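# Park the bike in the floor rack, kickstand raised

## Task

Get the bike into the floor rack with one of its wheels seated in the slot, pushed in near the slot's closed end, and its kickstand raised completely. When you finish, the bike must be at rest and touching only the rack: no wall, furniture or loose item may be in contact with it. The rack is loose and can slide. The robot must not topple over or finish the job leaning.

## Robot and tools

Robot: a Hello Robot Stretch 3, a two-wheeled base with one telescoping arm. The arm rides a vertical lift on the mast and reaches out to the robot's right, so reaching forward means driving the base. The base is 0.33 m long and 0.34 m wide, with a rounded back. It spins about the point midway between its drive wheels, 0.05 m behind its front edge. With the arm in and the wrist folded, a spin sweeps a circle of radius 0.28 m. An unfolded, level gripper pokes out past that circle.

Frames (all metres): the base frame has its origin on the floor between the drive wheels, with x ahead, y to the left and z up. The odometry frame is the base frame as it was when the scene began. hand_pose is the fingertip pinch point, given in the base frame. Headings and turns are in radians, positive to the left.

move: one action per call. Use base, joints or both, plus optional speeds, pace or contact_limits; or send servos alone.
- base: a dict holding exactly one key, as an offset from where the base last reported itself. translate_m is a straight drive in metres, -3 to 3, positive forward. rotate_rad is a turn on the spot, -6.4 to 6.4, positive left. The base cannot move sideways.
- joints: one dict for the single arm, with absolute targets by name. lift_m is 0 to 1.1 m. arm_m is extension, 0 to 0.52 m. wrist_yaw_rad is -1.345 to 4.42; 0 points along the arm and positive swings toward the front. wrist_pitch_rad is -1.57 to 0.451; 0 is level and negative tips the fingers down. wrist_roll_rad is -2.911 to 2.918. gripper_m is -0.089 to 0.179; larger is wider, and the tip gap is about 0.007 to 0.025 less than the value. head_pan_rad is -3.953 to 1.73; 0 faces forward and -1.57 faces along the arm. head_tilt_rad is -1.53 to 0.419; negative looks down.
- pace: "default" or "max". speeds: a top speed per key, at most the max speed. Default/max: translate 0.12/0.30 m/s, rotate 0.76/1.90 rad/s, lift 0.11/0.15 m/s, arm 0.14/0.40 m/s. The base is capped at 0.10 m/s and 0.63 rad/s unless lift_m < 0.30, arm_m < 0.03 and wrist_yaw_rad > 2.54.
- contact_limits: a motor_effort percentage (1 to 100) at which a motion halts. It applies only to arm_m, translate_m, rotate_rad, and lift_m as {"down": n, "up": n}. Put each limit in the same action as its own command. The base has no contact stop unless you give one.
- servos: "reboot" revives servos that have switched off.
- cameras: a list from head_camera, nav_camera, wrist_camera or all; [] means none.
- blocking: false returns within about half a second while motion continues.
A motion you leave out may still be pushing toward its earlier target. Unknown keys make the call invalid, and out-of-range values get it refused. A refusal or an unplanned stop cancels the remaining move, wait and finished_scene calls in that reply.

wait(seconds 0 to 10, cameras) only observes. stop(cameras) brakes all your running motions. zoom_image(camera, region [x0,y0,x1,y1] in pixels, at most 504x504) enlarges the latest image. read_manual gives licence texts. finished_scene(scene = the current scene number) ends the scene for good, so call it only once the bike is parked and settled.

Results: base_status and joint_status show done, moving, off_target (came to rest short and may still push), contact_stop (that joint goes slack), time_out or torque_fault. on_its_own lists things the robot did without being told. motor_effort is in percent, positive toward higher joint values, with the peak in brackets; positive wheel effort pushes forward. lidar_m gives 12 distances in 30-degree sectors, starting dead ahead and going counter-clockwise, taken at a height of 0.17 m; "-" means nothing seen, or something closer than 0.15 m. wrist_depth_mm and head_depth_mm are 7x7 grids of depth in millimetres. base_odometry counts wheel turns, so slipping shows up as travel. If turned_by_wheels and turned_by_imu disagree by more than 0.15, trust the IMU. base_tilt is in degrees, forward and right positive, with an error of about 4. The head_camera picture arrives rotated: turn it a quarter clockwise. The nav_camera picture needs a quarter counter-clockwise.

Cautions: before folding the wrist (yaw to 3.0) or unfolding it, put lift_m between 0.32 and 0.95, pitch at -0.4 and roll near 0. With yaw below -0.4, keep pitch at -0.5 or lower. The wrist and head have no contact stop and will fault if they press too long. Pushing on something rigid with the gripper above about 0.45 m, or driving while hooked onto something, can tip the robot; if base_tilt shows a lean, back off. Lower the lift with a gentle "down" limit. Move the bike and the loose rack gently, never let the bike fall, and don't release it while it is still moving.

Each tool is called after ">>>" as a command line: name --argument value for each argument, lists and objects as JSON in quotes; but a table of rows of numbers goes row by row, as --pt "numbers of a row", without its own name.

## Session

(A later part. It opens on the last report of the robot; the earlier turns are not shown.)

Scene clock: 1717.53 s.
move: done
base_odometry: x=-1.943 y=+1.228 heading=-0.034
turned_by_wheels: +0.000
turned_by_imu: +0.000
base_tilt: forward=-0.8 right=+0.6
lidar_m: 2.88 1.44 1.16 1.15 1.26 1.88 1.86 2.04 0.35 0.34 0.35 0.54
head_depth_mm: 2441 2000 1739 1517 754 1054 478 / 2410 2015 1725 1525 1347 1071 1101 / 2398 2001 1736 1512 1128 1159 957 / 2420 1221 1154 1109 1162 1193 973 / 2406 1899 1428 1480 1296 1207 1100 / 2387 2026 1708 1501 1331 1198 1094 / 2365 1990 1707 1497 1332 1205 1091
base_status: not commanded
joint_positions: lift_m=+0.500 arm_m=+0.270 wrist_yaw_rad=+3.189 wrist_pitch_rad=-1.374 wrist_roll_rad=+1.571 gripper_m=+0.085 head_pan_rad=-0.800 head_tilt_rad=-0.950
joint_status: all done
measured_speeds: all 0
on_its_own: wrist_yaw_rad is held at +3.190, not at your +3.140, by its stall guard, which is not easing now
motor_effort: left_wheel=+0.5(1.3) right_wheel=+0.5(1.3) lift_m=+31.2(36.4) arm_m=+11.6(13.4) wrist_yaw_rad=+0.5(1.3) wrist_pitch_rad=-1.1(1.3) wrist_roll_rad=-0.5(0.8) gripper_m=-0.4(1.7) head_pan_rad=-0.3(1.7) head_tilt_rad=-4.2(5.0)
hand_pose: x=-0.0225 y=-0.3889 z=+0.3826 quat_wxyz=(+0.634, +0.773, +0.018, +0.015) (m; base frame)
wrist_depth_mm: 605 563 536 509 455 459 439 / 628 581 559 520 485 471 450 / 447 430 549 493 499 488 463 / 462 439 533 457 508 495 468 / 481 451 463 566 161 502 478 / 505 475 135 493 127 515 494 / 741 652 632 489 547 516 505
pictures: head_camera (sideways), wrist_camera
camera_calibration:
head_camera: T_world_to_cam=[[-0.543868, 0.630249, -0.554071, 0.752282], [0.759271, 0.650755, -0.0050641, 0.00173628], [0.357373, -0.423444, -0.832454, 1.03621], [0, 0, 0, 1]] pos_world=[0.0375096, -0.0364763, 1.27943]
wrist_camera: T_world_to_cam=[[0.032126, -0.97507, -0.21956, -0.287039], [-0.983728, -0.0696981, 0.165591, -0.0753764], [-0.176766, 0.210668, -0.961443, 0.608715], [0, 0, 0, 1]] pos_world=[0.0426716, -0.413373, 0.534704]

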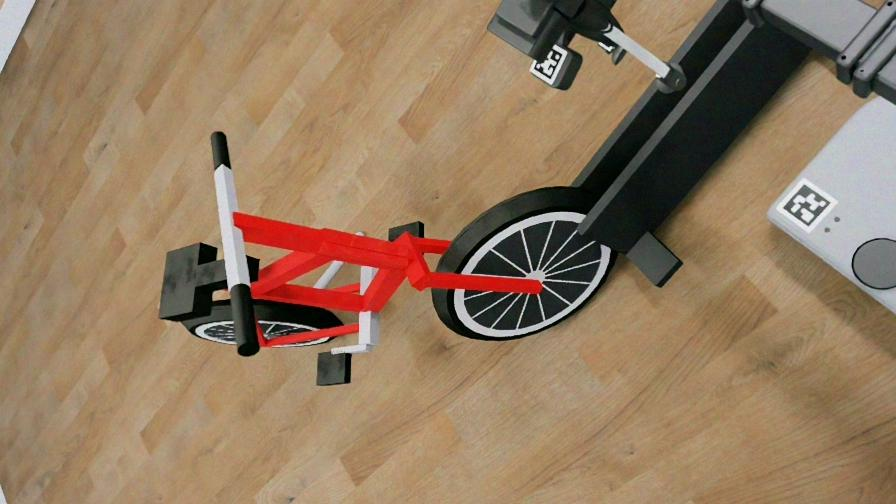

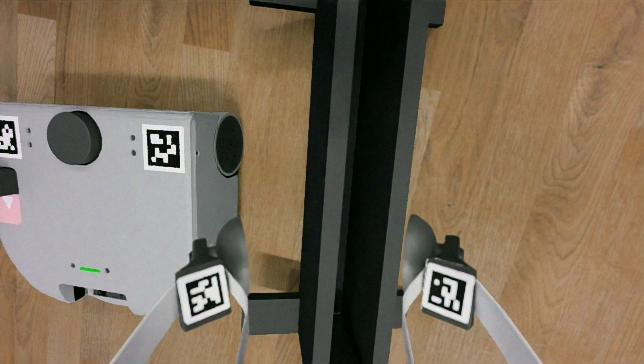

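>>> move --joints '{"arm_m": 0.12, "gripper_m": 0.06}' --cameras '[]'

>>> move --base '{"rotate_rad": -0.5}' --cameras '[]'

>>> move --base '{"translate_m": -0.5}' --cameras '[]'

>>> move --base '{"rotate_rad": 0.53}' --cameras '[]'

>>> move --base '{"translate_m": 0.42}' --joints '{"arm_m": 0.40}'

Scene clock: 1726.97 s.
move: done
base_odometry: x=-1.943 y=+1.228 heading=-0.034
turned_by_wheels: +0.000
turned_by_imu: -0.001
base_tilt: forward=-0.8 right=+0.6
lidar_m: 2.89 1.44 1.16 1.15 1.26 1.88 1.86 2.04 0.35 0.34 0.35 0.54
head_depth_mm: 2439 2017 1726 1516 1345 563 479 / 2452 2035 1729 1512 1342 724 1096 / 2398 2006 1719 1503 1134 1162 963 / 2426 1223 1151 1103 1157 1191 973 / 2390 1906 1422 1486 1288 1205 1089 / 2396 1992 1724 1506 1335 1206 1090 / 2377 1968 1717 1504 1330 1200 1091
base_status: not commanded
joint_positions: lift_m=+0.500 arm_m=+0.120 wrist_yaw_rad=+3.189 wrist_pitch_rad=-1.375 wrist_roll_rad=+1.571 gripper_m=+0.060 head_pan_rad=-0.800 head_tilt_rad=-0.950
joint_status: all done
measured_speeds: all 0
on_its_own: wrist_yaw_rad is held at +3.190, not at your +3.140, by its stall guard, which is not easing now
motor_effort: left_wheel=+0.0(1.2) right_wheel=+0.3(1.0) lift_m=+25.7(26.6) arm_m=-12.1(13.9) wrist_yaw_rad=+0.6(1.2) wrist_pitch_rad=-1.1(1.2) wrist_roll_rad=-0.6(0.9) gripper_m=-1.1(88.5) head_pan_rad=+0.5(1.3) head_tilt_rad=-3.5(4.8)
hand_pose: x=-0.0225 y=-0.2390 z=+0.3826 quat_wxyz=(+0.635, +0.772, +0.018, +0.015) (m; base frame)
wrist_depth_mm: 597 560 532 509 490 296 439 / 614 588 550 525 494 295 447 / 633 436 405 518 507 301 456 / 450 445 413 522 522 306 461 / 662 452 414 550 153 - 483 / 720 468 127 582 126 - 488 / 732 671 629 609 465 349 503
pictures: none
No camera images: "cameras" was empty.

Scene clock: 1728.87 s.
move: done
base_odometry: x=-1.943 y=+1.228 heading=-0.533
turned_by_wheels: -0.500
turned_by_imu: -0.505
base_tilt: forward=-0.8 right=+0.6
lidar_m: 0.56 2.66 1.41 1.16 1.16 1.28 1.88 1.86 2.06 0.35 0.34 0.36
head_depth_mm: 2281 2024 1735 1521 1352 562 478 / 2368 2030 1730 1509 1343 725 1098 / 2379 2004 1708 1519 1339 1154 966 / 2411 2003 1713 1504 1341 1174 975 / 2409 2014 1708 1500 1121 1173 1095 / 2402 1995 1702 1503 1119 1194 1095 / 2365 1980 1665 1075 1174 1204 1092
base_status: done
joint_positions: lift_m=+0.500 arm_m=+0.120 wrist_yaw_rad=+3.189 wrist_pitch_rad=-1.375 wrist_roll_rad=+1.571 gripper_m=+0.060 head_pan_rad=-0.800 head_tilt_rad=-0.950
joint_status: not commanded
measured_speeds: all 0
on_its_own: wrist_yaw_rad is held at +3.190, not at your +3.140, by its stall guard, which is not easing now
motor_effort: left_wheel=+10.7(16.8) right_wheel=-9.1(10.6) lift_m=+28.3(29.3) arm_m=-11.6(12.8) wrist_yaw_rad=+0.2(1.5) wrist_pitch_rad=-1.2(1.3) wrist_roll_rad=-0.4(0.8) gripper_m=-0.7(2.0) head_pan_rad=-0.2(1.6) head_tilt_rad=-2.0(4.8)
hand_pose: x=-0.0225 y=-0.2390 z=+0.3826 quat_wxyz=(+0.635, +0.772, +0.018, +0.015) (m; base frame)
wrist_depth_mm: 601 564 535 505 426 287 436 / 618 576 544 524 501 291 443 / 629 432 398 522 513 293 451 / 449 439 411 519 526 296 306 / 663 456 412 546 158 433 311 / 699 471 127 583 128 522 499 / 727 675 640 595 562 522 510
pictures: none
No camera images: "cameras" was empty.

Scene clock: 1735.00 s.
move: done
base_odometry: x=-2.374 y=+1.482 heading=-0.533
turned_by_wheels: +0.000
turned_by_imu: -0.003
base_tilt: forward=-0.7 right=+0.5
lidar_m: 0.84 2.30 1.20 0.99 0.98 1.09 1.40 1.39 1.54 2.43 0.60 0.60
head_depth_mm: 2391 2028 1728 1517 1342 563 478 / 2408 2022 1725 1514 1339 725 1100 / 2403 2031 1703 1509 1350 1212 960 / 2406 1977 1736 1508 1343 1202 977 / 2397 1990 1715 1514 1294 1211 1095 / 2409 1984 1717 1302 1325 1206 1094 / 2403 2001 1707 1320 1338 1201 1091
base_status: done
joint_positions: lift_m=+0.500 arm_m=+0.120 wrist_yaw_rad=+3.189 wrist_pitch_rad=-1.375 wrist_roll_rad=+1.571 gripper_m=+0.060 head_pan_rad=-0.800 head_tilt_rad=-0.950
joint_status: not commanded
measured_speeds: all 0
on_its_own: wrist_yaw_rad is held at +3.190, not at your +3.140, by its stall guard, which is not easing now
motor_effort: left_wheel=+5.8(7.5) right_wheel=-10.7(14.5) lift_m=+31.9(34.0) arm_m=-11.1(12.6) wrist_yaw_rad=+0.8(1.6) wrist_pitch_rad=-1.0(1.2) wrist_roll_rad=-0.1(0.8) gripper_m=-0.8(1.7) head_pan_rad=+0.1(1.4) head_tilt_rad=-2.2(4.5)
hand_pose: x=-0.0225 y=-0.2390 z=+0.3826 quat_wxyz=(+0.635, +0.772, +0.018, +0.015) (m; base frame)
wrist_depth_mm: 601 561 532 508 481 463 446 / 621 576 560 521 496 475 451 / 633 426 404 524 509 483 457 / 450 438 412 530 519 494 469 / 675 446 410 550 523 500 480 / 691 463 127 577 127 525 496 / 721 675 636 614 567 525 509
pictures: none
No camera images: "cameras" was empty.

Scene clock: 1736.97 s.
move: done
base_odometry: x=-2.374 y=+1.482 heading=-0.003
turned_by_wheels: +0.530
turned_by_imu: +0.535
base_tilt: forward=-0.8 right=+0.4
lidar_m: 2.23 1.20 0.99 0.98 1.09 1.40 1.39 1.54 2.46 0.59 0.60 0.85
head_depth_mm: 2426 2031 1723 1520 1345 562 479 / 2457 1998 1736 1512 1234 723 1101 / 2408 2008 1744 1315 1302 1206 962 / 2330 1999 1714 1358 1340 1209 971 / 1481 1615 1360 1453 1340 1208 1091 / 2313 1960 1641 1489 1336 1206 1092 / 2408 1993 1722 1489 1326 1203 1093
base_status: done
joint_positions: lift_m=+0.500 arm_m=+0.120 wrist_yaw_rad=+3.189 wrist_pitch_rad=-1.375 wrist_roll_rad=+1.571 gripper_m=+0.060 head_pan_rad=-0.800 head_tilt_rad=-0.950
joint_status: not commanded
measured_speeds: all 0
on_its_own: wrist_yaw_rad is held at +3.190, not at your +3.140, by its stall guard, which is not easing now
motor_effort: left_wheel=-7.1(13.3) right_wheel=+12.4(15.6) lift_m=+31.6(33.2) arm_m=-11.7(12.4) wrist_yaw_rad=+1.0(1.2) wrist_pitch_rad=-1.0(1.2) wrist_roll_rad=-0.4(0.9) gripper_m=-0.1(2.9) head_pan_rad=-0.9(1.4) head_tilt_rad=-2.7(4.3)
hand_pose: x=-0.0225 y=-0.2390 z=+0.3826 quat_wxyz=(+0.635, +0.772, +0.018, +0.015) (m; base frame)
wrist_depth_mm: 597 567 535 508 486 464 446 / 623 580 549 515 494 468 452 / 649 432 403 518 505 488 461 / 446 445 413 523 533 494 470 / 674 448 411 553 527 510 486 / 691 468 127 583 128 520 495 / 735 675 633 602 573 526 511
pictures: none
No camera images: "cameras" was empty.

Scene clock: 1742.30 s.
move: done
base_odometry: x=-1.954 y=+1.480 heading=-0.004
turned_by_wheels: +0.000
turned_by_imu: +0.001
base_tilt: forward=-0.8 right=+0.5
lidar_m: 2.08 1.11 0.91 0.91 1.01 1.61 1.81 2.00 0.60 0.59 0.62 2.97
head_depth_mm: 2437 2037 1725 1512 1170 1200 479 / 2444 1932 1732 1220 1248 1208 1101 / 2412 1287 1249 1270 1303 1208 960 / 2385 1642 1644 1441 1340 1213 973 / 2398 2008 1714 1502 1334 1210 1097 / 2405 1987 1715 1499 1341 1204 1097 / 2375 1972 1704 1489 1330 1205 1095
base_status: done
joint_positions: lift_m=+0.500 arm_m=+0.400 wrist_yaw_rad=+3.189 wrist_pitch_rad=-1.375 wrist_roll_rad=+1.571 gripper_m=+0.060 head_pan_rad=-0.800 head_tilt_rad=-0.950
joint_status: all done
measured_speeds: all 0
on_its_own: wrist_yaw_rad is held at +3.190, not at your +3.140, by its stall guard, which is not easing now
motor_effort: left_wheel=-3.1(6.5) right_wheel=+10.8(16.8) lift_m=+28.1(32.3) arm_m=+10.7(14.2) wrist_yaw_rad=+0.5(1.5) wrist_pitch_rad=-1.1(1.2) wrist_roll_rad=-0.4(0.9) gripper_m=-1.7(2.2) head_pan_rad=-0.6(2.0) head_tilt_rad=-2.6(4.7)
hand_pose: x=-0.0225 y=-0.5190 z=+0.3826 quat_wxyz=(+0.635, +0.772, +0.018, +0.015) (m; base frame)
wrist_depth_mm: 595 568 535 514 490 287 434 / 609 580 554 517 496 296 449 / 454 495 559 534 514 305 457 / 467 500 582 549 459 324 475 / 482 511 584 560 151 501 485 / 503 648 127 579 126 513 494 / 723 682 621 593 129 516 511
pictures: head_camera (sideways), nav_camera (sideways), wrist_camera
camera_calibration:
head_camera: T_world_to_cam=[[-0.543868, 0.630249, -0.554071, 0.752282], [0.759271, 0.650755, -0.0050641, 0.00173628], [0.357373, -0.423444, -0.832454, 1.03621], [0, 0, 0, 1]] pos_world=[0.0375096, -0.0364763, 1.27943]
nav_camera: T_world_to_cam=[[0.554648, -0.575227, 0.601232, -0.741117], [-0.716036, -0.698025, -0.00727614, 0.0641202], [0.42386, -0.426468, -0.799042, 0.999458], [0, 0, 0, 1]] pos_world=[0.0333409, 0.044684, 1.24466]
wrist_camera: T_world_to_cam=[[0.0321391, -0.975231, -0.218842, -0.41437], [-0.98373, -0.0695868, 0.165631, -0.0844043], [-0.176757, 0.209959, -0.9616, 0.635817], [0, 0, 0, 1]] pos_world=[0.0426716, -0.543475, 0.5347]

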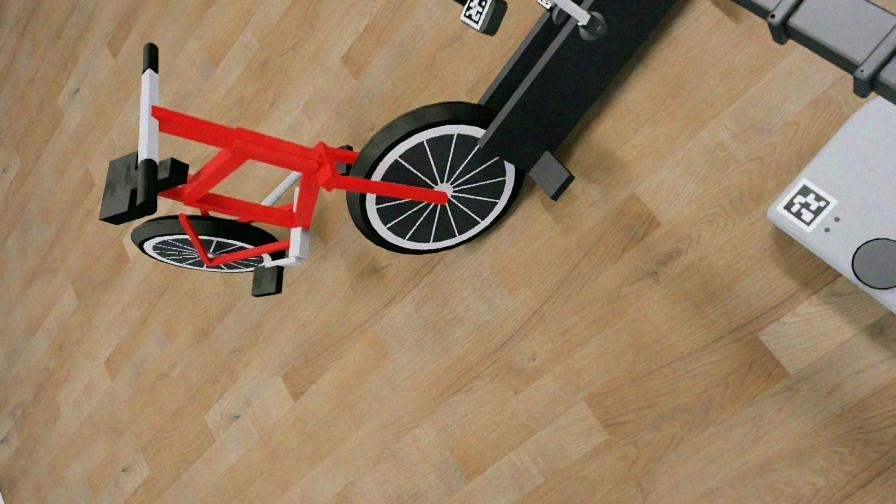

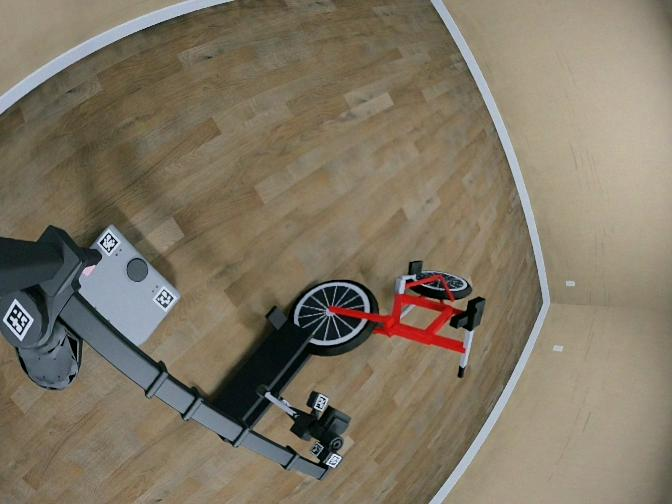

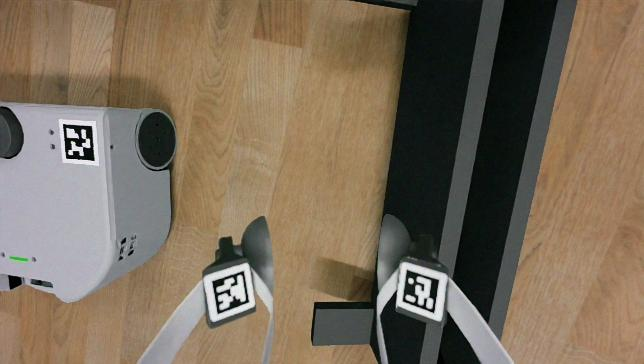

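>>> move --joints '{"head_pan_rad": -1.2}' --cameras '["head_camera"]'

>>> zoom_image --camera "head_camera" --region '[350, 50, 850, 400]'

Scene clock: 1757.13 s.
move: done
base_odometry: x=-1.954 y=+1.480 heading=-0.004
turned_by_wheels: +0.000
turned_by_imu: -0.001
base_tilt: forward=-0.8 right=+0.5
lidar_m: 2.08 1.11 0.91 0.91 1.00 1.60 1.81 2.00 0.61 0.59 0.62 2.98
head_depth_mm: 2425 2043 1725 704 617 1180 1085 / 2418 2011 1730 870 1237 576 481 / 2413 2000 1725 1269 1276 1214 965 / 2402 2013 1717 1274 1307 1212 959 / 2428 1944 1674 1265 1321 1207 1090 / 2396 1157 1418 1367 1332 1202 1093 / 2400 1455 1621 1496 1339 1204 1093
base_status: not commanded
joint_positions: lift_m=+0.500 arm_m=+0.400 wrist_yaw_rad=+3.189 wrist_pitch_rad=-1.375 wrist_roll_rad=+1.571 gripper_m=+0.060 head_pan_rad=-1.212 head_tilt_rad=-0.950
joint_status: all done
measured_speeds: all 0
on_its_own: wrist_yaw_rad is held at +3.190, not at your +3.140, by its stall guard, which is not easing now
motor_effort: left_wheel=-2.8(3.5) right_wheel=+10.9(11.2) lift_m=+25.8(26.5) arm_m=+7.8(8.7) wrist_yaw_rad=+1.2(1.2) wrist_pitch_rad=-1.0(1.2) wrist_roll_rad=-0.3(0.8) gripper_m=-1.2(1.9) head_pan_rad=+0.0(4.8) head_tilt_rad=-2.6(4.2)
hand_pose: x=-0.0225 y=-0.5190 z=+0.3826 quat_wxyz=(+0.635, +0.772, +0.018, +0.015) (m; base frame)
wrist_depth_mm: 595 571 530 506 487 286 431 / 617 584 550 529 498 296 446 / 449 495 565 537 506 306 461 / 465 506 577 547 462 324 473 / 480 516 582 567 151 490 480 / 502 656 127 587 126 504 494 / 729 674 634 602 130 528 509
pictures: head_camera (sideways)
camera_calibration:
head_camera: T_world_to_cam=[[-0.245976, 0.795278, -0.554102, 0.750484], [0.956328, 0.292252, -0.00507517, 0.00060274], [0.157901, -0.531152, -0.832433, 1.03741], [0, 0, 0, 1]] pos_world=[0.0202155, -0.045995, 1.27943]

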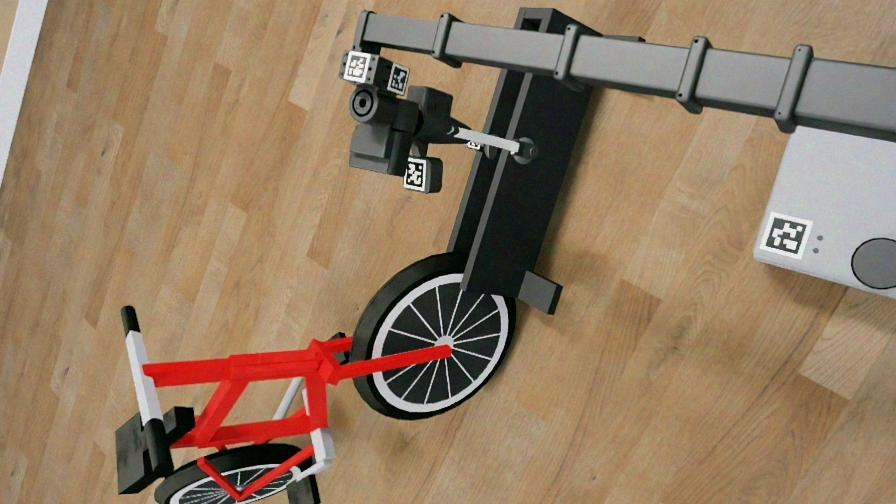

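Scaled by 1.008 from the camera's 896x504 image, which has a finer 1280x720 frame.

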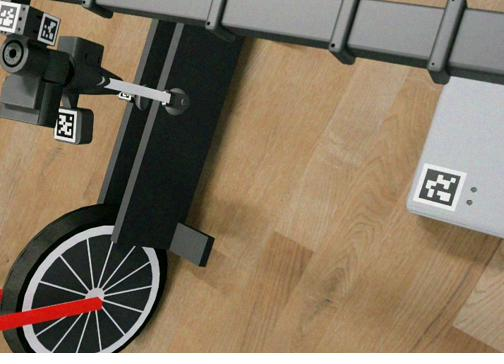

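>>> move --base '{"rotate_rad": -0.34}' --joints '{"wrist_yaw_rad": 3.14, "arm_m": 0.3}' --cameras '[]'

>>> move --base '{"translate_m": 0.25}' --cameras '[]'

>>> move --base '{"rotate_rad": 0.295}' --cameras '[]'

>>> move --base '{"translate_m": -0.175}' --joints '{"wrist_pitch_rad": -1.27, "arm_m": 0.45, "gripper_m": 0.09}'

>>> zoom_image --camera "head_camera" --region '[400, 0, 900, 400]'

Scene clock: 1774.30 s.
move: done
base_odometry: x=-1.954 y=+1.480 heading=-0.343
turned_by_wheels: -0.340
turned_by_imu: -0.345
base_tilt: forward=-0.9 right=+0.5
lidar_m: 2.96 1.55 0.99 0.91 0.91 1.12 1.81 1.82 2.24 0.59 0.59 0.71
head_depth_mm: 2437 2025 1735 1460 616 1180 1088 / 2405 2010 1713 729 1327 1161 481 / 2393 2023 1725 1216 1284 1211 961 / 2379 1997 1721 1509 1298 1212 961 / 2401 2010 1705 1507 1300 1208 1096 / 2380 1992 1715 1220 1308 1200 1096 / 2384 1992 1718 1188 1317 1208 1090
base_status: done
joint_positions: lift_m=+0.500 arm_m=+0.300 wrist_yaw_rad=+3.142 wrist_pitch_rad=-1.375 wrist_roll_rad=+1.571 gripper_m=+0.060 head_pan_rad=-1.200 head_tilt_rad=-0.950
joint_status: all done
measured_speeds: all 0
motor_effort: left_wheel=+12.3(16.0) right_wheel=-7.9(11.8) lift_m=+28.1(28.1) arm_m=-12.0(14.1) wrist_yaw_rad=-2.1(4.3) wrist_pitch_rad=-0.9(1.1) wrist_roll_rad=-0.3(0.8) gripper_m=-0.9(1.9) head_pan_rad=+2.2(3.8) head_tilt_rad=-2.6(3.8)
hand_pose: x=-0.0212 y=-0.4191 z=+0.3826 quat_wxyz=(+0.635, +0.773, +0.000, +0.001) (m; base frame)
wrist_depth_mm: 599 566 537 505 487 306 272 / 627 576 549 524 491 405 279 / 465 435 564 535 509 492 292 / 461 437 567 549 526 429 293 / 483 453 470 578 420 499 302 / 498 461 127 580 127 522 491 / 724 676 634 595 568 531 505
pictures: none
No camera images: "cameras" was empty.

Scene clock: 1777.93 s.
move: done
base_odometry: x=-1.718 y=+1.396 heading=-0.343
turned_by_wheels: +0.000
turned_by_imu: +0.000
base_tilt: forward=-0.9 right=+0.6
lidar_m: 2.72 1.62 1.04 0.95 0.95 1.17 2.05 2.06 0.61 0.52 0.52 0.65
head_depth_mm: 2457 2030 1728 1470 617 1178 1090 / 2443 2007 1725 729 1239 1164 482 / 2416 2007 1736 1236 1235 1206 962 / 2439 2008 1714 1510 1225 1205 962 / 2401 1982 1712 1161 1277 1201 1095 / 2401 1995 1640 1142 1276 1198 1094 / 2375 1991 1647 1449 1333 1196 1093
base_status: done
joint_positions: lift_m=+0.500 arm_m=+0.300 wrist_yaw_rad=+3.142 wrist_pitch_rad=-1.375 wrist_roll_rad=+1.571 gripper_m=+0.060 head_pan_rad=-1.200 head_tilt_rad=-0.950
joint_status: not commanded
measured_speeds: all 0
motor_effort: left_wheel=+5.4(14.6) right_wheel=+2.0(4.9) lift_m=+32.0(34.0) arm_m=-10.9(12.7) wrist_yaw_rad=-2.0(2.2) wrist_pitch_rad=-1.0(1.2) wrist_roll_rad=-0.3(0.8) gripper_m=-1.3(2.2) head_pan_rad=+2.0(3.8) head_tilt_rad=-1.1(3.8)
hand_pose: x=-0.0212 y=-0.4191 z=+0.3826 quat_wxyz=(+0.635, +0.773, +0.000, +0.001) (m; base frame)
wrist_depth_mm: 599 573 538 505 483 286 437 / 629 578 547 526 499 293 449 / 467 438 567 529 512 296 454 / 469 439 563 548 516 303 467 / 474 452 469 570 458 309 477 / 501 471 127 591 128 313 485 / 738 670 637 608 566 109 494
pictures: none
No camera images: "cameras" was empty.

Scene clock: 1779.47 s.
move: done
base_odometry: x=-1.718 y=+1.396 heading=-0.049
turned_by_wheels: +0.294
turned_by_imu: +0.298
base_tilt: forward=-0.8 right=+0.5
lidar_m: 2.37 1.19 0.95 0.95 1.03 1.57 2.06 2.23 0.54 0.52 0.58 2.74
head_depth_mm: 2406 2008 1737 1466 618 1181 1079 / 2440 2038 1730 729 1197 1161 481 / 2409 2002 1721 1121 1192 1208 963 / 2421 1967 1625 1162 1277 1205 957 / 2409 1956 1412 1433 1321 1207 1094 / 2382 1396 1408 1509 1333 1200 1096 / 2377 1994 1671 1492 1334 1194 1090
base_status: done
joint_positions: lift_m=+0.500 arm_m=+0.300 wrist_yaw_rad=+3.142 wrist_pitch_rad=-1.375 wrist_roll_rad=+1.571 gripper_m=+0.060 head_pan_rad=-1.200 head_tilt_rad=-0.950
joint_status: not commanded
measured_speeds: all 0
motor_effort: left_wheel=-6.8(10.7) right_wheel=+13.2(15.8) lift_m=+31.5(33.0) arm_m=-10.6(11.9) wrist_yaw_rad=-1.7(2.1) wrist_pitch_rad=-1.0(1.1) wrist_roll_rad=-0.5(0.8) gripper_m=-0.7(2.1) head_pan_rad=+2.8(3.6) head_tilt_rad=-1.9(3.5)
hand_pose: x=-0.0212 y=-0.4191 z=+0.3826 quat_wxyz=(+0.635, +0.773, +0.000, +0.001) (m; base frame)
wrist_depth_mm: 598 574 530 508 488 299 - / 619 583 551 518 500 - - / 466 435 563 540 508 299 236 / 467 442 568 554 527 307 468 / 477 451 480 568 154 - 480 / 492 478 127 583 126 - 496 / 719 679 629 604 578 109 503
pictures: none
No camera images: "cameras" was empty.

Scene clock: 1782.33 s.
move: done
base_odometry: x=-1.893 y=+1.405 heading=-0.049
turned_by_wheels: +0.000
turned_by_imu: -0.002
base_tilt: forward=-0.8 right=+0.6
lidar_m: 2.47 1.22 0.98 0.97 1.05 1.61 1.88 2.04 0.54 0.52 0.54 2.92
head_depth_mm: 2408 2006 1742 703 602 1168 1086 / 2428 1999 1737 1435 1197 1158 480 / 2384 2013 1719 1481 1233 1213 965 / 2410 2009 1718 1481 1255 1214 959 / 2382 1982 1718 1185 1297 1209 1099 / 2389 1225 1351 1275 1336 1196 1086 / 2375 1227 1471 1497 1327 1207 1093
base_status: done
joint_positions: lift_m=+0.500 arm_m=+0.450 wrist_yaw_rad=+3.142 wrist_pitch_rad=-1.275 wrist_roll_rad=+1.571 gripper_m=+0.090 head_pan_rad=-1.200 head_tilt_rad=-0.950
joint_status: all done
measured_speeds: all 0
motor_effort: left_wheel=-11.3(12.2) right_wheel=+5.6(8.9) lift_m=+30.1(32.7) arm_m=+12.3(14.8) wrist_yaw_rad=-1.6(2.2) wrist_pitch_rad=+0.8(2.4) wrist_roll_rad=-0.5(0.8) gripper_m=+0.3(90.3) head_pan_rad=+2.3(3.7) head_tilt_rad=-1.1(3.2)
hand_pose: x=-0.0213 y=-0.5435 z=+0.3865 quat_wxyz=(+0.595, +0.803, +0.000, +0.001) (m; base frame)
wrist_depth_mm: 670 609 558 513 305 440 421 / 700 634 587 533 314 457 428 / 510 583 599 547 323 472 438 / 536 501 622 565 335 476 449 / 554 518 618 577 335 488 457 / 793 529 147 609 127 491 466 / 875 738 673 608 - 495 478
pictures: head_camera (sideways), nav_camera (sideways), wrist_camera
camera_calibration:
head_camera: T_world_to_cam=[[-0.255479, 0.792321, -0.554037, 0.750486], [0.952768, 0.303656, -0.00508876, 0.000649865], [0.164205, -0.529169, -0.832476, 1.03742], [0, 0, 0, 1]] pos_world=[0.0207655, -0.045854, 1.27943]
nav_camera: T_world_to_cam=[[0.286848, -0.745818, 0.601227, -0.739433], [-0.931351, -0.36405, -0.00725111, 0.0654106], [0.224285, -0.557873, -0.799046, 1.00071], [0, 0, 0, 1]] pos_world=[0.0485799, 0.0306014, 1.24466]
wrist_camera: T_world_to_cam=[[-0.0135226, -0.948866, -0.315389, -0.386791], [-0.985899, -0.0399613, 0.162497, -0.0682624], [-0.166791, 0.313139, -0.934946, 0.690825], [0, 0, 0, 1]] pos_world=[0.0426934, -0.586065, 0.534987]

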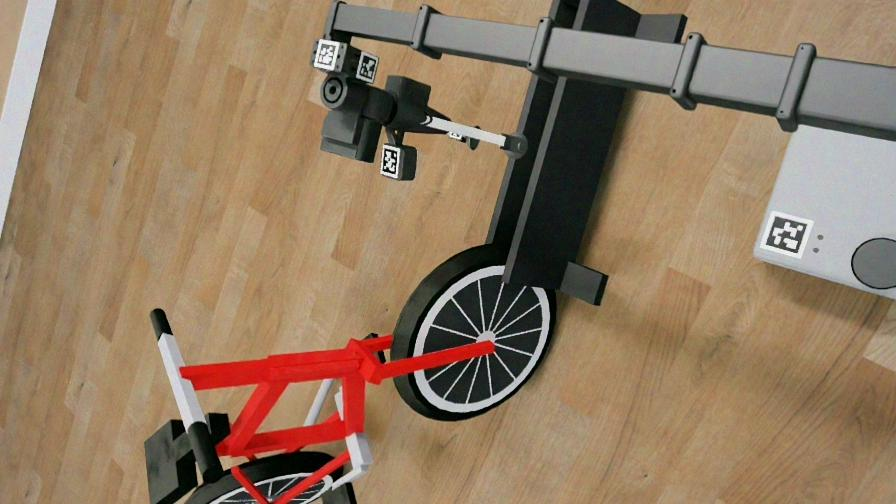

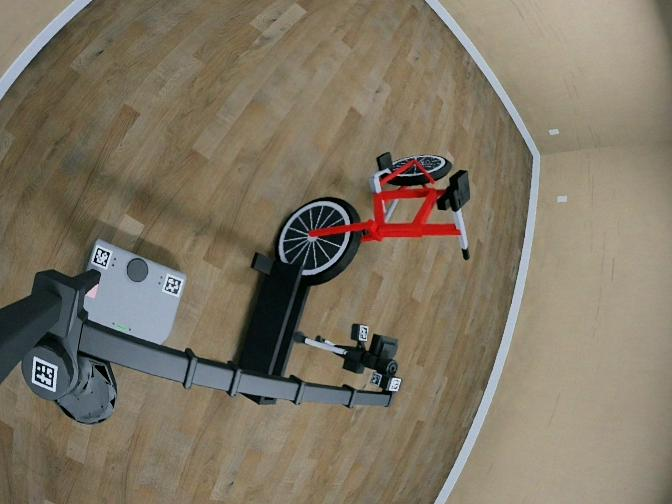

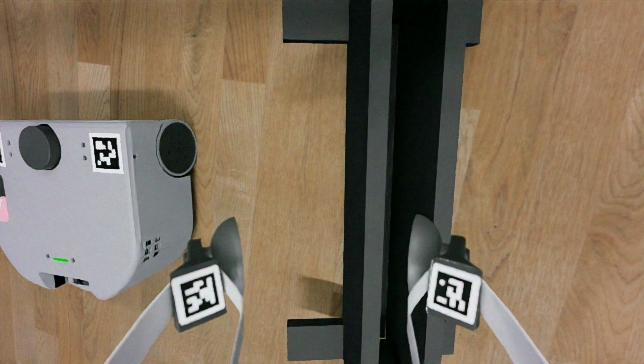

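Invalid region (400, 0, 900, 400): it reaches outside that camera's 896x504 image.

>>> move --joints '{"arm_m": 0.445, "lift_m": 0.355}'

>>> zoom_image --camera "head_camera" --region '[400, 0, 800, 360]'

Scene clock: 1801.20 s.
move: done
base_odometry: x=-1.893 y=+1.405 heading=-0.049
turned_by_wheels: +0.000
turned_by_imu: -0.001
base_tilt: forward=-0.9 right=+0.6
lidar_m: 2.47 1.22 0.98 0.97 1.05 1.61 1.88 2.05 0.54 0.52 0.54 2.92
head_depth_mm: 2406 2026 1743 1461 1182 1186 1096 / 2435 2027 1724 976 1165 684 618 / 2411 1995 1718 1448 1226 1207 948 / 2387 2014 1716 1480 1244 1210 954 / 2372 1946 1710 1182 1301 1212 1095 / 2418 1219 1353 1278 1344 1206 1093 / 2371 1226 1472 1493 1334 1200 1091
base_status: not commanded
joint_positions: lift_m=+0.355 arm_m=+0.445 wrist_yaw_rad=+3.142 wrist_pitch_rad=-1.274 wrist_roll_rad=+1.571 gripper_m=+0.090 head_pan_rad=-1.200 head_tilt_rad=-0.950
joint_status: all done
measured_speeds: all 0
motor_effort: left_wheel=-10.3(12.0) right_wheel=+5.7(5.9) lift_m=+24.0(28.5) arm_m=-11.7(14.2) wrist_yaw_rad=-2.1(2.1) wrist_pitch_rad=+0.7(0.9) wrist_roll_rad=-0.3(0.8) gripper_m=+0.8(1.5) head_pan_rad=+1.5(3.7) head_tilt_rad=-1.0(3.0)
hand_pose: x=-0.0213 y=-0.5384 z=+0.2415 quat_wxyz=(+0.595, +0.804, +0.000, +0.001) (m; base frame)
wrist_depth_mm: 508 451 414 289 - 318 306 / 514 467 424 291 - 329 316 / 398 468 440 295 - 338 321 / 375 477 451 413 351 344 328 / 379 490 455 305 155 354 335 / 388 462 147 312 125 360 346 / 446 529 492 315 - 360 348
pictures: head_camera (sideways), nav_camera (sideways), wrist_camera
camera_calibration:
head_camera: T_world_to_cam=[[-0.255479, 0.792321, -0.554037, 0.750486], [0.952768, 0.303656, -0.00508876, 0.000649865], [0.164205, -0.529169, -0.832476, 1.03742], [0, 0, 0, 1]] pos_world=[0.0207655, -0.045854, 1.27943]
nav_camera: T_world_to_cam=[[0.286848, -0.745818, 0.601227, -0.739433], [-0.931351, -0.36405, -0.00725111, 0.0654106], [0.224285, -0.557873, -0.799046, 1.00071], [0, 0, 0, 1]] pos_world=[0.0485799, 0.0306014, 1.24466]
wrist_camera: T_world_to_cam=[[-0.0135761, -0.948767, -0.315685, -0.427507], [-0.985899, -0.039962, 0.162501, -0.0444985], [-0.166791, 0.313439, -0.934846, 0.553797], [0, 0, 0, 1]] pos_world=[0.0426936, -0.580965, 0.389988]

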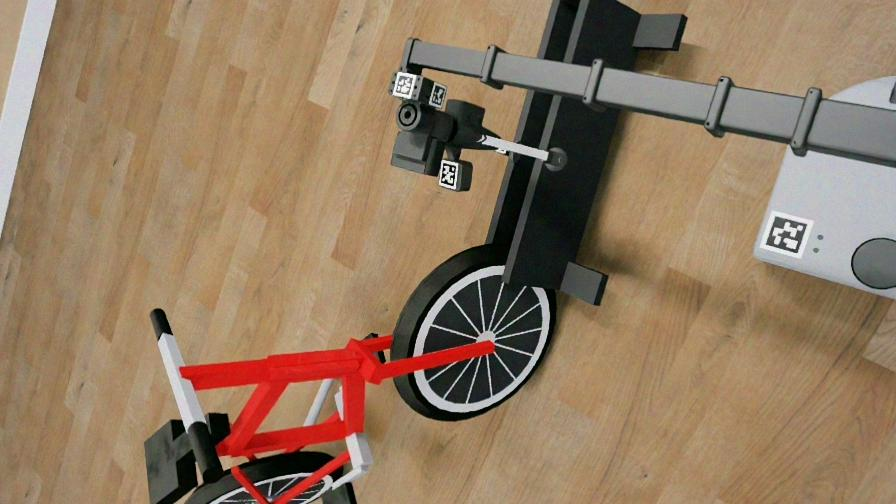

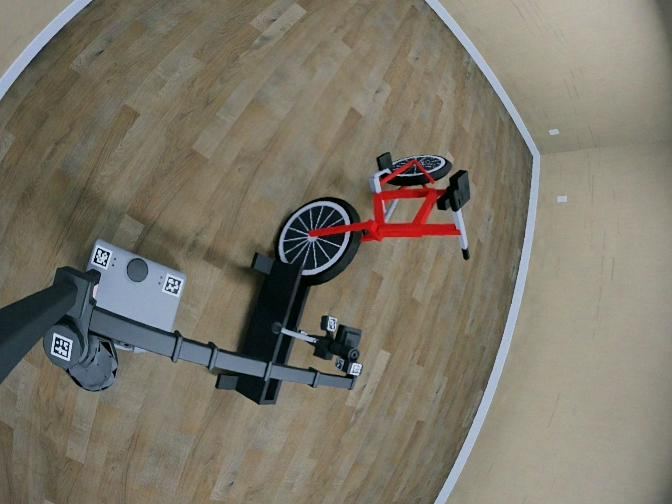

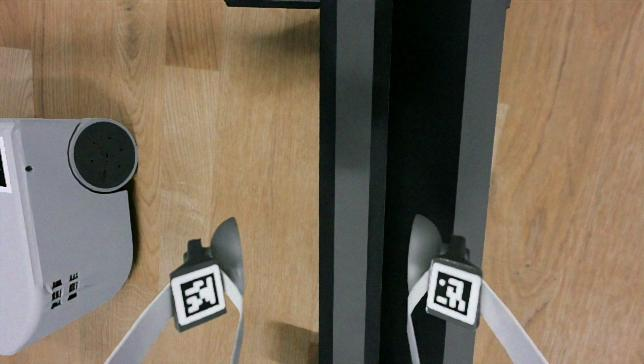

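Scaled by 1.260 from the camera's 896x504 image, which has a finer 1280x720 frame.

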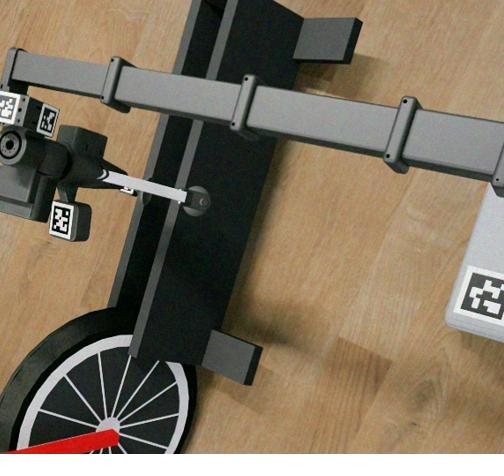

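>>> move --joints '{"arm_m": 0.45, "lift_m": 0.28}' --speeds '{"lift_m": 0.05}' --contact_limits '{"lift_m": {"down": 14}}' --cameras '["head_camera", "wrist_camera"]'

>>> zoom_image --camera "head_camera" --region '[400, 0, 800, 360]'

Scene clock: 1810.80 s.
move: contact_stop
base_odometry: x=-1.893 y=+1.405 heading=-0.049
turned_by_wheels: +0.000
turned_by_imu: -0.002
base_tilt: forward=-0.8 right=+0.6
lidar_m: 2.48 1.22 0.98 0.97 1.05 1.61 1.88 2.04 0.54 0.52 0.54 2.92
head_depth_mm: 2422 2026 1743 1493 1185 1200 1101 / 2422 2008 1730 1007 1144 717 658 / 2438 2008 1727 1461 1232 1209 949 / 2400 1989 1711 1487 1254 1198 960 / 2413 1961 1728 1180 1302 1209 1100 / 2376 1223 1356 1282 1337 1209 1091 / 2366 1232 1480 1498 1342 1201 1090
base_status: not commanded
joint_positions: lift_m=+0.320 arm_m=+0.450 wrist_yaw_rad=+3.142 wrist_pitch_rad=-1.277 wrist_roll_rad=+1.569 gripper_m=+0.090 head_pan_rad=-1.200 head_tilt_rad=-0.950
joint_status: lift_m contact_stop (moved -0.035 of -0.075); the others done
measured_speeds: translate_m=+0.000 rotate_rad=+0.000 lift_m=+0.002 arm_m=+0.000 wrist_yaw_rad=+0.000 wrist_pitch_rad=+0.000 wrist_roll_rad=+0.000 head_pan_rad=+0.000 head_tilt_rad=+0.000
on_its_own: lift_m is slack since a contact_stop (your +0.280 is given up)
motor_effort: left_wheel=+0.7(12.1) right_wheel=-0.5(5.7) lift_m=+26.8(26.8) arm_m=+6.7(14.5) wrist_yaw_rad=-1.5(2.2) wrist_pitch_rad=+1.0(3.4) wrist_roll_rad=+0.2(0.8) gripper_m=+1.8(2.4) head_pan_rad=+1.6(3.5) head_tilt_rad=-1.9(2.9)
contact_limits: lift_m down 14 (down: maximum 72; up: maximum 65)
hand_pose: x=-0.0212 y=-0.5440 z=+0.2062 quat_wxyz=(+0.596, +0.803, +0.000, +0.001) (m; base frame)
wrist_depth_mm: 453 413 379 144 - 296 281 / 464 428 386 147 - 303 287 / 406 439 394 152 - 307 294 / 394 447 409 157 - 318 299 / 386 465 418 162 148 324 305 / 396 487 147 338 130 331 313 / 468 481 442 172 - 331 320
pictures: head_camera (sideways), wrist_camera
camera_calibration:
head_camera: T_world_to_cam=[[-0.255541, 0.791977, -0.554502, 0.751121], [0.9527, 0.303871, -0.00504073, 0.000599111], [0.164505, -0.529562, -0.832167, 1.03708], [0, 0, 0, 1]] pos_world=[0.0207661, -0.0458525, 1.27953]
wrist_camera: T_world_to_cam=[[-0.0128272, -0.949442, -0.31368, -0.444793], [-0.985941, -0.0402586, 0.162172, -0.0390464], [-0.166601, 0.311351, -0.935577, 0.521569], [0, 0, 0, 1]] pos_world=[0.042691, -0.586268, 0.354777]

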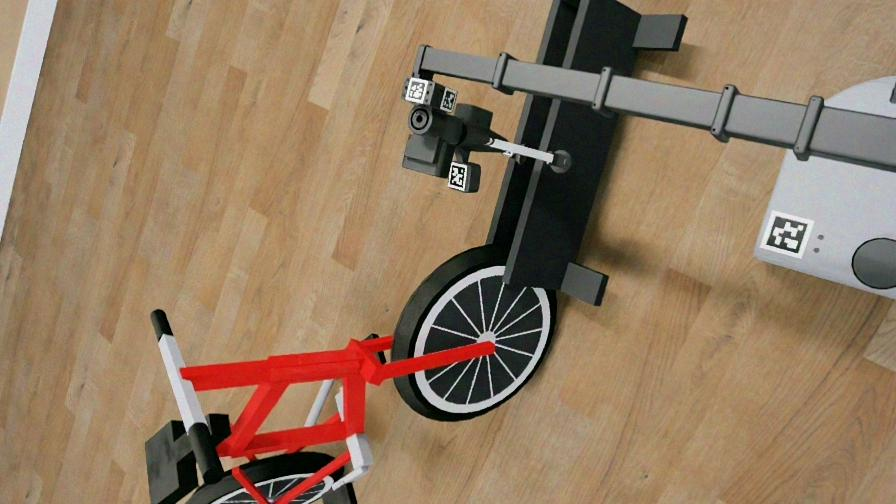

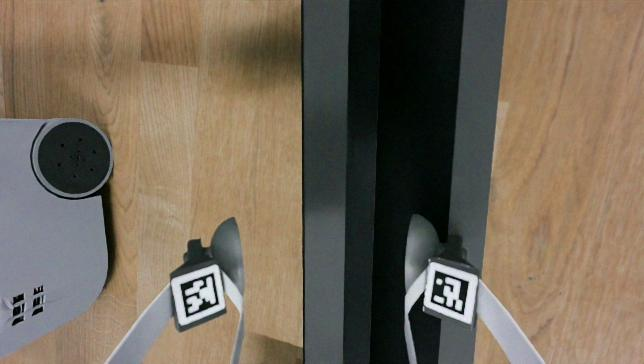

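Scaled by 1.260 from the camera's 896x504 image, which has a finer 1280x720 frame.

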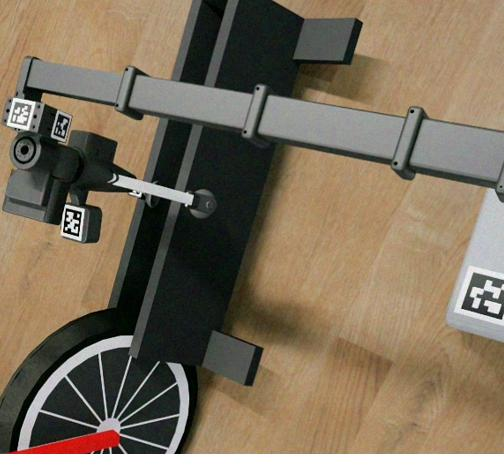

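>>> move --joints '{"gripper_m": 0.055, "lift_m": 0.325}' --cameras '["wrist_camera"]'

>>> move --joints '{"lift_m": 0.28, "arm_m": 0.447}' --speeds '{"lift_m": 0.05}' --contact_limits '{"lift_m": {"down": 14}}' --cameras '["head_camera", "wrist_camera"]'

Scene clock: 1818.30 s.
move: done
base_odometry: x=-1.893 y=+1.405 heading=-0.049
turned_by_wheels: +0.000
turned_by_imu: -0.001
base_tilt: forward=-0.9 right=+0.6
lidar_m: 2.48 1.22 0.98 0.97 1.05 1.60 1.88 2.04 0.54 0.52 0.54 2.92
head_depth_mm: 2390 2007 1739 1495 1184 1192 1101 / 2416 2008 1735 997 1144 713 652 / 2418 2022 1721 1461 1235 1215 951 / 2406 1997 1723 1473 1241 1207 959 / 2399 1954 1716 1181 1298 1210 1094 / 2404 1219 1351 1286 1333 1204 1091 / 2388 1228 1480 1504 1333 1201 1092
base_status: not commanded
joint_positions: lift_m=+0.325 arm_m=+0.450 wrist_yaw_rad=+3.142 wrist_pitch_rad=-1.275 wrist_roll_rad=+1.569 gripper_m=+0.055 head_pan_rad=-1.200 head_tilt_rad=-0.950
joint_status: all done
measured_speeds: all 0
motor_effort: left_wheel=+0.8(1.1) right_wheel=-1.2(1.4) lift_m=+33.0(33.8) arm_m=-11.6(12.8) wrist_yaw_rad=-1.2(1.8) wrist_pitch_rad=+0.8(1.0) wrist_roll_rad=-0.3(0.3) gripper_m=-0.1(91.3) head_pan_rad=+1.2(2.1) head_tilt_rad=-3.1(3.7)
hand_pose: x=-0.0212 y=-0.5437 z=+0.2115 quat_wxyz=(+0.596, +0.803, +0.000, +0.001) (m; base frame)
wrist_depth_mm: 460 420 384 148 - 299 282 / 477 442 395 151 - 303 288 / 398 441 405 157 - 313 296 / 387 449 417 162 - 319 302 / 383 465 426 166 151 327 308 / 395 492 128 171 128 334 318 / 545 509 453 177 - 342 323
pictures: wrist_camera
camera_calibration:
wrist_camera: T_world_to_cam=[[-0.0129095, -0.949113, -0.314672, -0.442416], [-0.985941, -0.0403497, 0.162151, -0.0399281], [-0.166597, 0.312341, -0.935248, 0.526838], [0, 0, 0, 1]] pos_world=[0.0426914, -0.586067, 0.359983]

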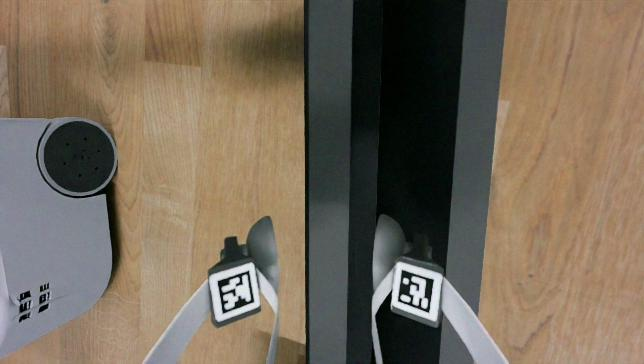

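Scene clock: 1819.73 s.
move: done
base_odometry: x=-1.893 y=+1.405 heading=-0.049
turned_by_wheels: +0.000
turned_by_imu: +0.000
base_tilt: forward=-0.8 right=+0.6
lidar_m: 2.48 1.23 0.98 0.97 1.06 1.61 1.88 2.04 0.54 0.52 0.54 2.92
head_depth_mm: 2380 2024 1721 1514 1189 1198 1105 / 2419 2014 1722 1036 1159 770 931 / 2386 2000 1731 1483 1233 1209 950 / 2408 2022 1720 1485 1244 1214 958 / 2388 1950 1707 1185 1288 1208 1096 / 2389 1217 1352 1276 1332 1204 1095 / 2364 1237 1482 1492 1335 1203 1092
base_status: not commanded
joint_positions: lift_m=+0.280 arm_m=+0.447 wrist_yaw_rad=+3.142 wrist_pitch_rad=-1.271 wrist_roll_rad=+1.569 gripper_m=+0.055 head_pan_rad=-1.200 head_tilt_rad=-0.950
joint_status: all done
measured_speeds: all 0
motor_effort: left_wheel=+0.8(1.1) right_wheel=+0.0(1.2) lift_m=+23.9(31.2) arm_m=-12.1(13.6) wrist_yaw_rad=-1.5(2.1) wrist_pitch_rad=+0.1(1.0) wrist_roll_rad=-0.1(0.4) gripper_m=-0.3(1.7) head_pan_rad=+1.0(2.0) head_tilt_rad=-2.3(3.8)
contact_limits: lift_m down 14 (down: maximum 72; up: maximum 65)
hand_pose: x=-0.0212 y=-0.5396 z=+0.1667 quat_wxyz=(+0.594, +0.805, +0.000, +0.001) (m; base frame)
wrist_depth_mm: 407 370 342 107 - 111 248 / 415 381 352 110 - 115 253 / 388 393 363 114 - 118 260 / 378 405 373 116 - 121 265 / 377 418 381 119 152 282 272 / 391 447 128 123 128 291 278 / 481 455 410 125 - 297 285
pictures: head_camera (sideways), wrist_camera
camera_calibration:
head_camera: T_world_to_cam=[[-0.255541, 0.791977, -0.554502, 0.751121], [0.9527, 0.303871, -0.00504073, 0.000599111], [0.164505, -0.529562, -0.832167, 1.03708], [0, 0, 0, 1]] pos_world=[0.0207661, -0.0458525, 1.27953]
wrist_camera: T_world_to_cam=[[-0.0128256, -0.947727, -0.318823, -0.451193], [-0.985926, -0.0411673, 0.162035, -0.0329544], [-0.16669, 0.316414, -0.933861, 0.485742], [0, 0, 0, 1]] pos_world=[0.0426908, -0.58266, 0.315104]

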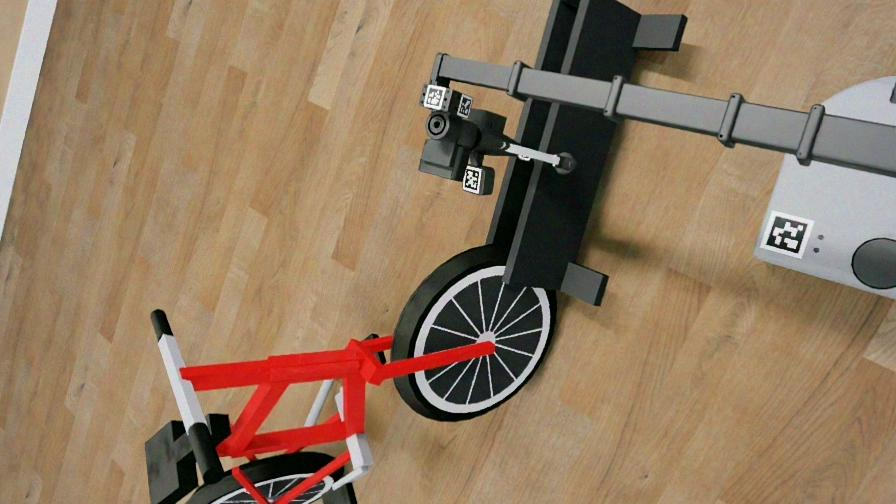

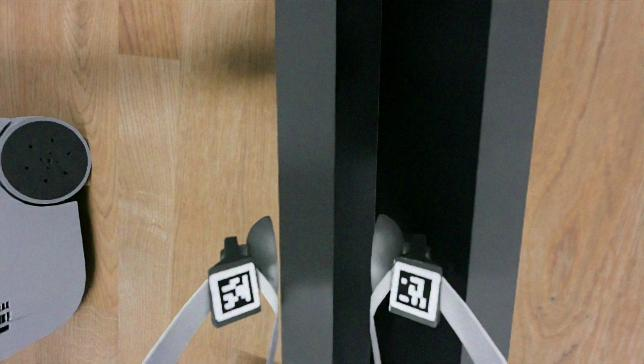

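>>> move --joints '{"gripper_m": -0.055, "arm_m": 0.441}' --cameras '["head_camera", "wrist_camera"]'

Scene clock: 1827.50 s.
move: done
base_odometry: x=-1.893 y=+1.405 heading=-0.049
turned_by_wheels: +0.000
turned_by_imu: -0.001
base_tilt: forward=-0.9 right=+0.6
lidar_m: 2.48 1.22 0.98 0.97 1.06 1.60 1.88 2.03 0.54 0.52 0.54 2.92
head_depth_mm: 2401 2009 1737 1519 1181 1197 1102 / 2431 2027 1730 1050 1163 758 926 / 2419 2015 1728 1475 1228 1213 945 / 2400 2021 1728 1481 1236 1207 957 / 2371 1959 1723 1181 1301 1206 1099 / 2397 1222 1361 1276 1339 1199 1092 / 2369 1228 1478 1485 1334 1200 1094
base_status: not commanded
joint_positions: lift_m=+0.280 arm_m=+0.441 wrist_yaw_rad=+3.142 wrist_pitch_rad=-1.266 wrist_roll_rad=+1.569 gripper_m=-0.053 head_pan_rad=-1.200 head_tilt_rad=-0.950
joint_status: all done
measured_speeds: all 0
motor_effort: left_wheel=+1.1(1.5) right_wheel=-0.6(1.4) lift_m=+30.2(30.4) arm_m=-4.4(14.5) wrist_yaw_rad=-1.7(1.9) wrist_pitch_rad=-0.8(1.3) wrist_roll_rad=-0.1(0.5) gripper_m=-38.3(100.0) head_pan_rad=+0.9(1.2) head_tilt_rad=-3.2(5.4)
contact_limits: lift_m down 14 (down: maximum 72; up: maximum 65)
hand_pose: x=-0.0212 y=-0.5323 z=+0.1670 quat_wxyz=(+0.592, +0.806, +0.000, +0.001) (m; base frame)
wrist_depth_mm: 407 372 341 105 - 109 245 / 419 386 351 108 - 112 252 / 380 397 363 110 - 115 256 / 379 412 369 114 273 119 261 / 373 424 382 119 - 122 267 / 384 439 130 122 127 286 275 / 482 460 398 125 128 297 285
pictures: head_camera (sideways), wrist_camera
camera_calibration:
head_camera: T_world_to_cam=[[-0.255541, 0.791977, -0.554502, 0.751121], [0.9527, 0.303871, -0.00504073, 0.000599111], [0.164505, -0.529562, -0.832167, 1.03708], [0, 0, 0, 1]] pos_world=[0.0207661, -0.0458525, 1.27953]
wrist_camera: T_world_to_cam=[[-0.0129045, -0.946071, -0.323702, -0.442427], [-0.985938, -0.0419021, 0.16177, -0.0330254], [-0.16661, 0.321238, -0.932227, 0.485935], [0, 0, 0, 1]] pos_world=[0.0426913, -0.576052, 0.31513]

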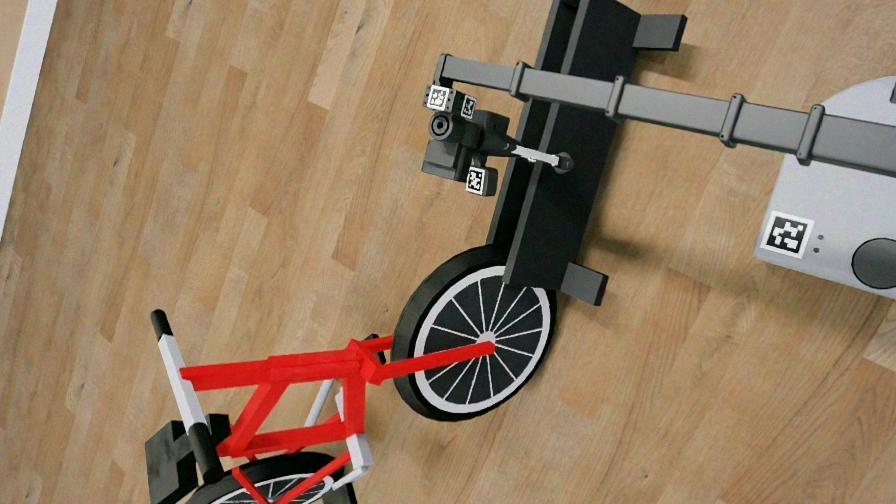

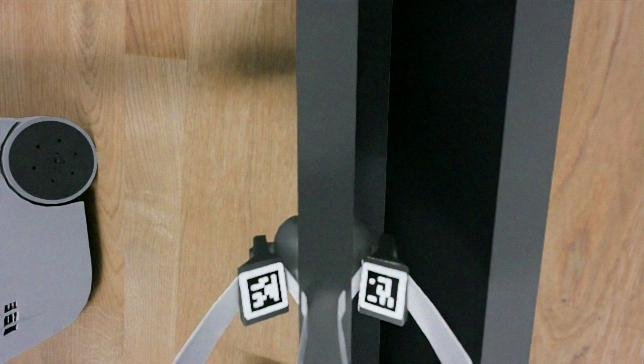

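>>> move --joints '{"lift_m": 0.287}' --base '{"translate_m": 0.016}' --speeds '{"translate_m": 0.04}' --cameras '[]'

>>> move --joints '{"arm_m": 0.418}' --base '{"rotate_rad": -0.06}' --speeds '{"rotate_rad": 0.15, "arm_m": 0.06}' --cameras '["head_camera"]'

Scene clock: 1844.93 s.
move: done
base_odometry: x=-1.877 y=+1.404 heading=-0.050
turned_by_wheels: -0.001
turned_by_imu: -0.003
base_tilt: forward=-0.8 right=+0.6
lidar_m: 2.48 1.23 0.98 0.97 1.05 1.59 1.90 2.06 0.54 0.52 0.54 2.90
head_depth_mm: 2395 2005 1731 1521 1173 1195 1097 / 2413 2010 1717 1043 1154 753 928 / 2439 2010 1732 1481 1221 1212 950 / 2412 2001 1732 1477 1236 1203 959 / 2412 1945 1687 1180 1290 1205 1101 / 2410 1172 1370 1283 1331 1201 1092 / 2419 1236 1444 1511 1332 1204 1088
base_status: done
joint_positions: lift_m=+0.287 arm_m=+0.441 wrist_yaw_rad=+3.151 wrist_pitch_rad=-1.271 wrist_roll_rad=+1.569 gripper_m=-0.050 head_pan_rad=-1.200 head_tilt_rad=-0.950
joint_status: all done
measured_speeds: all 0
on_its_own: right_wheel is at rest, and its effort (+35.5) is outside its rest range (-21 to +21)
motor_effort: left_wheel=-12.1(12.4) right_wheel=+35.5(36.1) lift_m=+27.0(40.1) arm_m=+10.3(13.6) wrist_yaw_rad=-9.2(9.9) wrist_pitch_rad=+0.0(0.9) wrist_roll_rad=-0.3(0.6) gripper_m=-13.7(15.4) head_pan_rad=-0.3(1.5) head_tilt_rad=-4.4(6.2)
hand_pose: x=-0.0217 y=-0.5335 z=+0.1737 quat_wxyz=(+0.594, +0.805, +0.004, +0.004) (m; base frame)
wrist_depth_mm: 410 374 347 106 - 111 250 / 429 388 355 109 - 114 255 / 382 401 364 112 268 117 262 / 381 415 379 115 271 120 272 / 381 431 392 119 - 124 274 / 382 442 129 123 126 294 284 / 506 469 403 124 131 301 289
pictures: none
No camera images: "cameras" was empty.

Scene clock: 1846.03 s.
move: done
base_odometry: x=-1.877 y=+1.404 heading=-0.109
turned_by_wheels: -0.059
turned_by_imu: -0.060
base_tilt: forward=-0.8 right=+0.6
lidar_m: 2.87 1.28 0.99 0.97 1.03 1.49 1.89 2.01 0.52 0.50 0.52 1.23
head_depth_mm: 2413 2036 1721 1508 1169 1180 1100 / 2411 2021 1739 1437 1135 758 929 / 2418 2000 1719 1515 1217 1207 953 / 2407 1990 1716 1502 1241 1204 960 / 2381 1990 1716 1180 1298 1205 1096 / 2411 1955 1156 1217 1323 1206 1093 / 2377 1217 1405 1500 1331 1196 1096
base_status: done
joint_positions: lift_m=+0.287 arm_m=+0.418 wrist_yaw_rad=+3.139 wrist_pitch_rad=-1.281 wrist_roll_rad=+1.569 gripper_m=-0.050 head_pan_rad=-1.200 head_tilt_rad=-0.950
joint_status: all done
measured_speeds: all 0
motor_effort: left_wheel=+10.6(13.0) right_wheel=-9.5(32.3) lift_m=+37.5(41.2) arm_m=-13.1(14.2) wrist_yaw_rad=+0.8(9.7) wrist_pitch_rad=+2.1(2.5) wrist_roll_rad=-0.3(0.4) gripper_m=-13.4(15.4) head_pan_rad=-1.1(1.8) head_tilt_rad=-4.7(6.5)
hand_pose: x=-0.0211 y=-0.5132 z=+0.1732 quat_wxyz=(+0.598, +0.801, -0.001, +0.000) (m; base frame)
wrist_depth_mm: 404 373 346 104 252 109 250 / 423 381 355 107 - 112 254 / 359 396 364 110 - 115 261 / 362 405 373 114 - 119 269 / 353 422 387 119 161 122 277 / 368 431 129 122 127 - 283 / 416 458 403 - 128 299 292
pictures: head_camera (sideways)
camera_calibration:
head_camera: T_world_to_cam=[[-0.255541, 0.791977, -0.554502, 0.751121], [0.9527, 0.303871, -0.00504073, 0.000599111], [0.164505, -0.529562, -0.832167, 1.03708], [0, 0, 0, 1]] pos_world=[0.0207661, -0.0458525, 1.27953]

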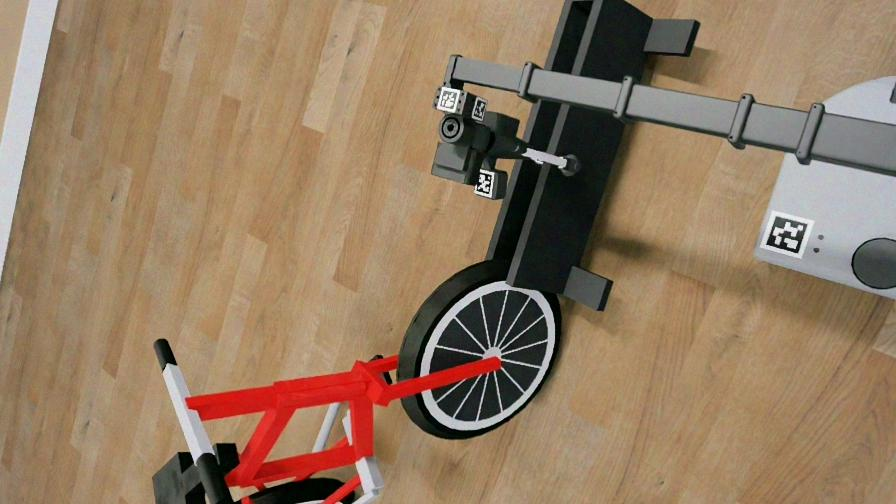

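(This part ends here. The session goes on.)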